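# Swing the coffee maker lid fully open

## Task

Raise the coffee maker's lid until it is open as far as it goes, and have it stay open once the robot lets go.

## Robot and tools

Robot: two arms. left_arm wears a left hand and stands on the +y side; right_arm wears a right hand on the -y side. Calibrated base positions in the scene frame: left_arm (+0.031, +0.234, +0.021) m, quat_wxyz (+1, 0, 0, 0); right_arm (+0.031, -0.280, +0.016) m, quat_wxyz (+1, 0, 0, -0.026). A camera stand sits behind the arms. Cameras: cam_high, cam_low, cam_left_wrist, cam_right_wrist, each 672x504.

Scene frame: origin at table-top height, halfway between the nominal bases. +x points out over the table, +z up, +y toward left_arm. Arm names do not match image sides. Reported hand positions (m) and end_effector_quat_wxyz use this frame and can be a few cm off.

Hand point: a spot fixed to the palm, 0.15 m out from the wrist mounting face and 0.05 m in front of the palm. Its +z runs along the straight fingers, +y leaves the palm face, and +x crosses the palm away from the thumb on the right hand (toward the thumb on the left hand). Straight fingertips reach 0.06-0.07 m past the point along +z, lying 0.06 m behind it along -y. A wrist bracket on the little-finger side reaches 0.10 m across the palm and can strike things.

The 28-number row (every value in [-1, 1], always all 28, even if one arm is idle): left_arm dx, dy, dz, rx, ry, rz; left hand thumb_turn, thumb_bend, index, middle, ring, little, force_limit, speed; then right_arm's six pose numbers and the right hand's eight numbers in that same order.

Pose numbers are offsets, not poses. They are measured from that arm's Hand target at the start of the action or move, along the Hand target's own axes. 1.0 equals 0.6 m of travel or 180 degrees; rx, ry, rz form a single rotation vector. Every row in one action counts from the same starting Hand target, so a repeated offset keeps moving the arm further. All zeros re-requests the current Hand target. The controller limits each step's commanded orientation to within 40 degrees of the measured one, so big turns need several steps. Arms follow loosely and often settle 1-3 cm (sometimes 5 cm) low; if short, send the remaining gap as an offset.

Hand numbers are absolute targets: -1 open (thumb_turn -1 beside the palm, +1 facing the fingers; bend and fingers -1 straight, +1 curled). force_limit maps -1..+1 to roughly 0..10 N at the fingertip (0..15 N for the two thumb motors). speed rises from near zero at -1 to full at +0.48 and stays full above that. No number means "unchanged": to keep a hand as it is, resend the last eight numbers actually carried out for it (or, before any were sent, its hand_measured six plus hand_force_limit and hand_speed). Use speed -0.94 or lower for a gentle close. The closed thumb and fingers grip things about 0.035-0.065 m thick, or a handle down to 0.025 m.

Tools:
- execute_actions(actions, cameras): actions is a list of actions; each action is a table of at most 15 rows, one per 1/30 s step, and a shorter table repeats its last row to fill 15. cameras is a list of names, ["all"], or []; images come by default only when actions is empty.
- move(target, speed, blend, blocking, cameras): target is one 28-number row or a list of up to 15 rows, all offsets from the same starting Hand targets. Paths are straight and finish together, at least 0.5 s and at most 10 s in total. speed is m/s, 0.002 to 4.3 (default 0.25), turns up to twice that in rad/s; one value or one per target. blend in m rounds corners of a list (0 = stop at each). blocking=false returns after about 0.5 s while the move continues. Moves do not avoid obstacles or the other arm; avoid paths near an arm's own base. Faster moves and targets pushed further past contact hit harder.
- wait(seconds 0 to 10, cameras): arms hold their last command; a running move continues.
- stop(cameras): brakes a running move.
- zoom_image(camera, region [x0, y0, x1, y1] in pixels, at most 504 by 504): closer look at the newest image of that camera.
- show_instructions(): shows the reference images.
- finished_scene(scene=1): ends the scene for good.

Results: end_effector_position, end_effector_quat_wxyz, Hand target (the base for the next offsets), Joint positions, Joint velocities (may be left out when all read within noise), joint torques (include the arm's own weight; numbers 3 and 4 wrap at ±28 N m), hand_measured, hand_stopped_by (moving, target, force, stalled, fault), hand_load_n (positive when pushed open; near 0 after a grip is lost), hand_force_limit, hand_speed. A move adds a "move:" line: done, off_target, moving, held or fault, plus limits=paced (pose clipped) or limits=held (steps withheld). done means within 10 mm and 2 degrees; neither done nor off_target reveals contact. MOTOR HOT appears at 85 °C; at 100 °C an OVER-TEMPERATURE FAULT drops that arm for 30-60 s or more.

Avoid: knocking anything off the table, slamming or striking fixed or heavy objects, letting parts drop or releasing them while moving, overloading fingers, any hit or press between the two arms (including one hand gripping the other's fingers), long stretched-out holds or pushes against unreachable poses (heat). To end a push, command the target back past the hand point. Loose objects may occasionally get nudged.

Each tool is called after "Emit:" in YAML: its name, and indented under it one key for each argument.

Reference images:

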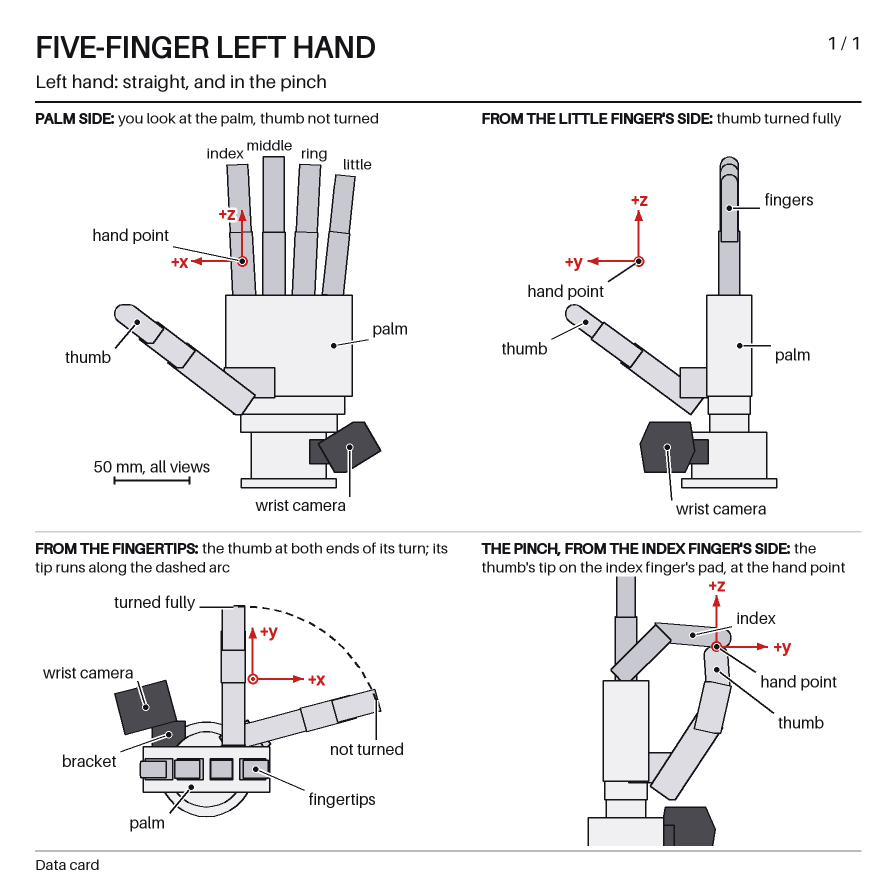

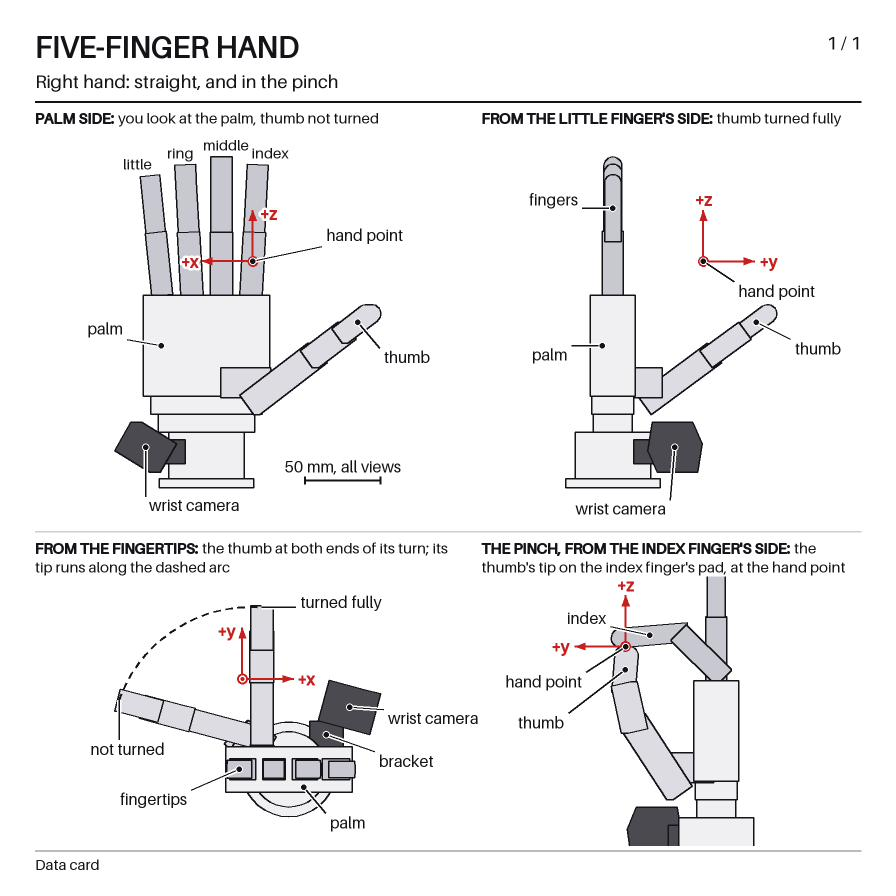

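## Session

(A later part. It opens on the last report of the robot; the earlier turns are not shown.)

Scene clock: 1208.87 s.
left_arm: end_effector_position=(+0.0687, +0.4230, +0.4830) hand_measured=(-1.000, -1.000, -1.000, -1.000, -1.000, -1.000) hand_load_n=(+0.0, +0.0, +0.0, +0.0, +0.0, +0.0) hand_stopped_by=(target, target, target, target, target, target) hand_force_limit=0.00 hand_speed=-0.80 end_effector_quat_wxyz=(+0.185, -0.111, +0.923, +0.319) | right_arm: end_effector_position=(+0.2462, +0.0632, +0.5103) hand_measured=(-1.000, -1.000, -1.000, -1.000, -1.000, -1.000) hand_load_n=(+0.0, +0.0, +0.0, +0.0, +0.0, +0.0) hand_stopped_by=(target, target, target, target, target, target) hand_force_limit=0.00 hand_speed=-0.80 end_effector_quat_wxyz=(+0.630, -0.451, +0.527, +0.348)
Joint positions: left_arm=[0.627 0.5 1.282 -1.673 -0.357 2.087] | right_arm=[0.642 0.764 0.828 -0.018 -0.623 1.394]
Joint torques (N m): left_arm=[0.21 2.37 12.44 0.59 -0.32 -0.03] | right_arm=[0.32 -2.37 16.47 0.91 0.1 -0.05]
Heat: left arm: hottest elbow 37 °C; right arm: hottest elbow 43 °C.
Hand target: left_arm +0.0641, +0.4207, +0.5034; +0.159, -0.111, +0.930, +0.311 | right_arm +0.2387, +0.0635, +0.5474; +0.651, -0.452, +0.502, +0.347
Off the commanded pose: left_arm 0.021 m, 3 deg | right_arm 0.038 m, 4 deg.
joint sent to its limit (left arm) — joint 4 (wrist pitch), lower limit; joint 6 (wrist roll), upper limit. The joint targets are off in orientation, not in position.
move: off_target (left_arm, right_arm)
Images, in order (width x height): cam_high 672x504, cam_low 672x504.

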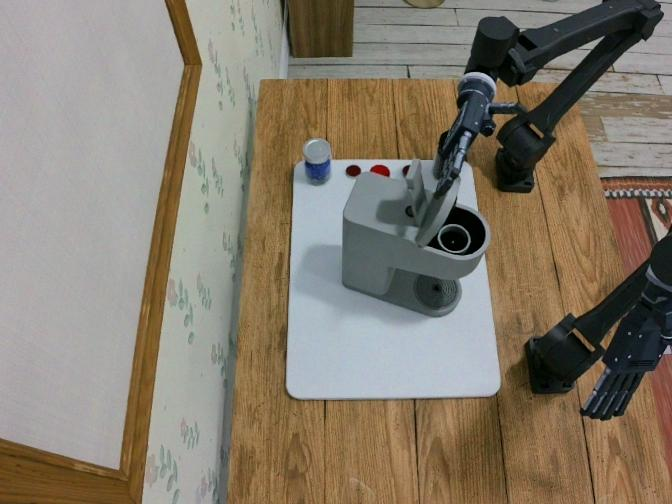

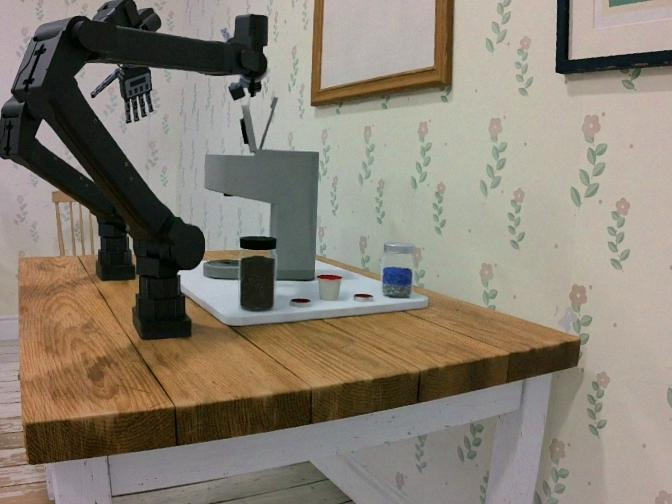

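Emit:
move:
  target:
    - [0,0,0,0,0,0,-1,-1,-1,-1,-1,-1,0,-0.8,-0.05,-0.01,0.004,0,0,0,-1,-1,-1,-1,-1,-1,0,-0.8]
    - [0,0,0,0,0,0,-1,-1,-1,-1,-1,-1,0,-0.8,-0.1,0.15,0.004,0,0,0,-1,-1,-1,-1,-1,-1,0,-0.8]
    - [0,0,0,0,0,0,-1,-1,-1,-1,-1,-1,0,-0.8,-0.1,0.18,-0.12,0,0,0,-1,-1,-1,-1,-1,-1,0,-0.8]
  speed: [0.06,0.08,0.1]
  blend: [0.02,0.02,0]
  cameras: ["cam_low","cam_high"]

Scene clock: 1226.67 s.
left_arm: end_effector_position=(+0.0687, +0.4230, +0.4830) hand_measured=(-1.000, -1.000, -1.000, -1.000, -1.000, -1.000) hand_load_n=(+0.0, +0.0, +0.0, +0.0, +0.0, +0.0) hand_stopped_by=(target, target, target, target, target, target) hand_force_limit=0.00 hand_speed=-0.80 end_effector_quat_wxyz=(+0.185, -0.111, +0.923, +0.319) | right_arm: end_effector_position=(+0.1051, +0.0344, +0.5733) hand_measured=(-1.000, -1.000, -1.000, -1.000, -1.000, -1.000) hand_load_n=(-0.5, -0.5, +0.0, +0.0, +0.0, +0.0) hand_stopped_by=(target, target, target, target, target, target) hand_force_limit=0.00 hand_speed=-0.80 end_effector_quat_wxyz=(+0.650, -0.447, +0.506, +0.348)
Joint positions: left_arm=[0.627 0.5 1.282 -1.673 -0.357 2.087] | right_arm=[1.073 0.451 0.887 -0.346 -0.193 1.355]
Joint torques (N m): left_arm=[0.32 2.26 12.45 0.61 -0.31 -0.03] | right_arm=[0.26 1.2 10.43 1.01 0.12 -0.12]
Heat: left arm: hottest elbow 37 °C; right arm: hottest elbow 45 °C.
Hand target: left_arm +0.0641, +0.4207, +0.5034; +0.159, -0.111, +0.930, +0.311 | right_arm +0.1013, +0.0342, +0.5731; +0.651, -0.452, +0.502, +0.346
Off the commanded pose: left_arm 0.021 m, 3 deg | right_arm 0.004 m, 1 deg.
joint sent to its limit (left arm) — joint 4 (wrist pitch), lower limit; joint 6 (wrist roll), upper limit. The joint targets are off in orientation, not in position.
move: off_target (left_arm); blend cut to 0.0159 m at target 1
Images, in order (width x height): cam_high 672x504, cam_low 672x504.

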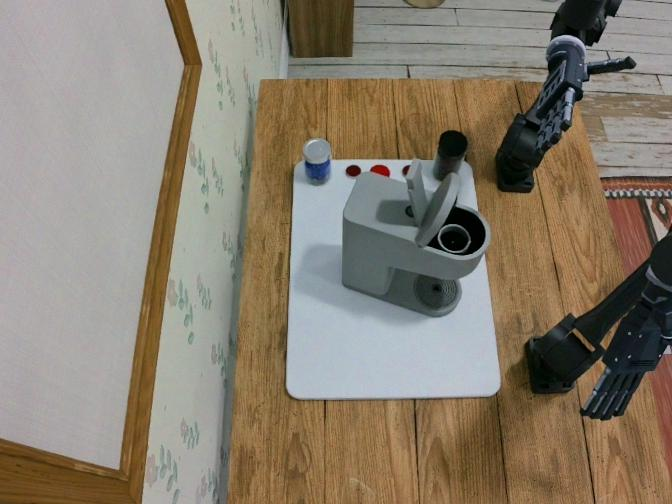

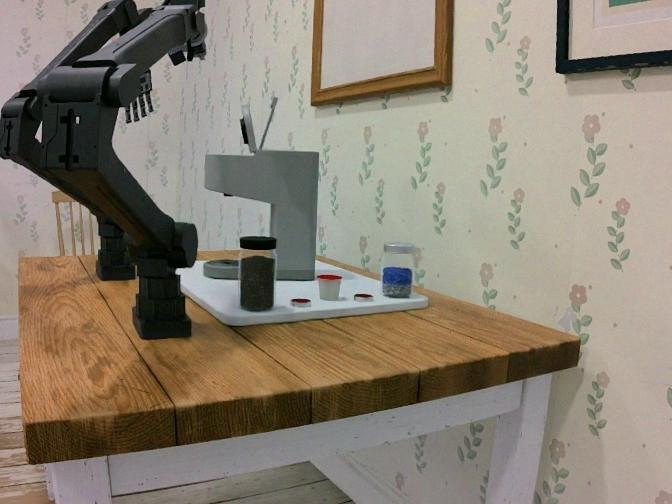

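Emit:
zoom_image:
  camera: "cam_low"
  region: [180, 70, 300, 170]

Emit:
zoom_image:
  camera: "cam_high"
  region: [370, 120, 520, 270]

Scaled by 4.200 from the camera's 672x504 image, which has a finer 960x720 frame.

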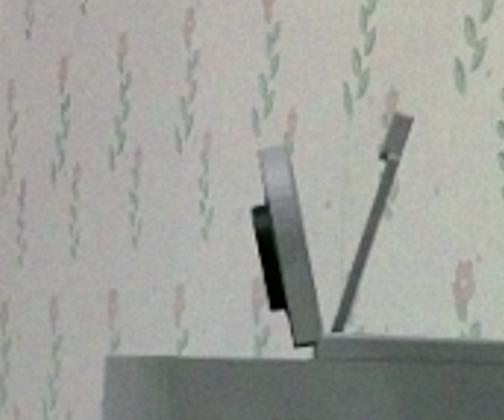

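Scaled by 3.360 from the camera's 672x504 image, which has a finer 960x720 frame.

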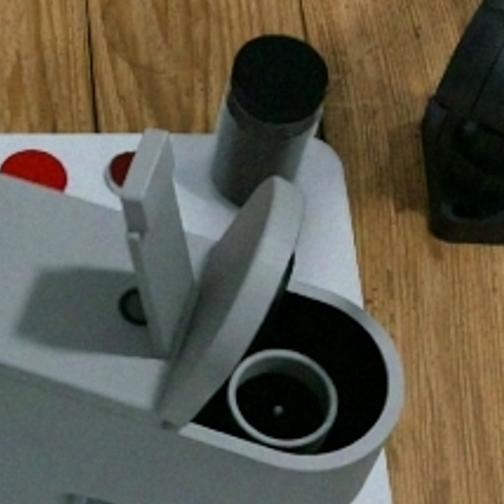

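Emit:
finished_scene:

The scene is finished: the task was done.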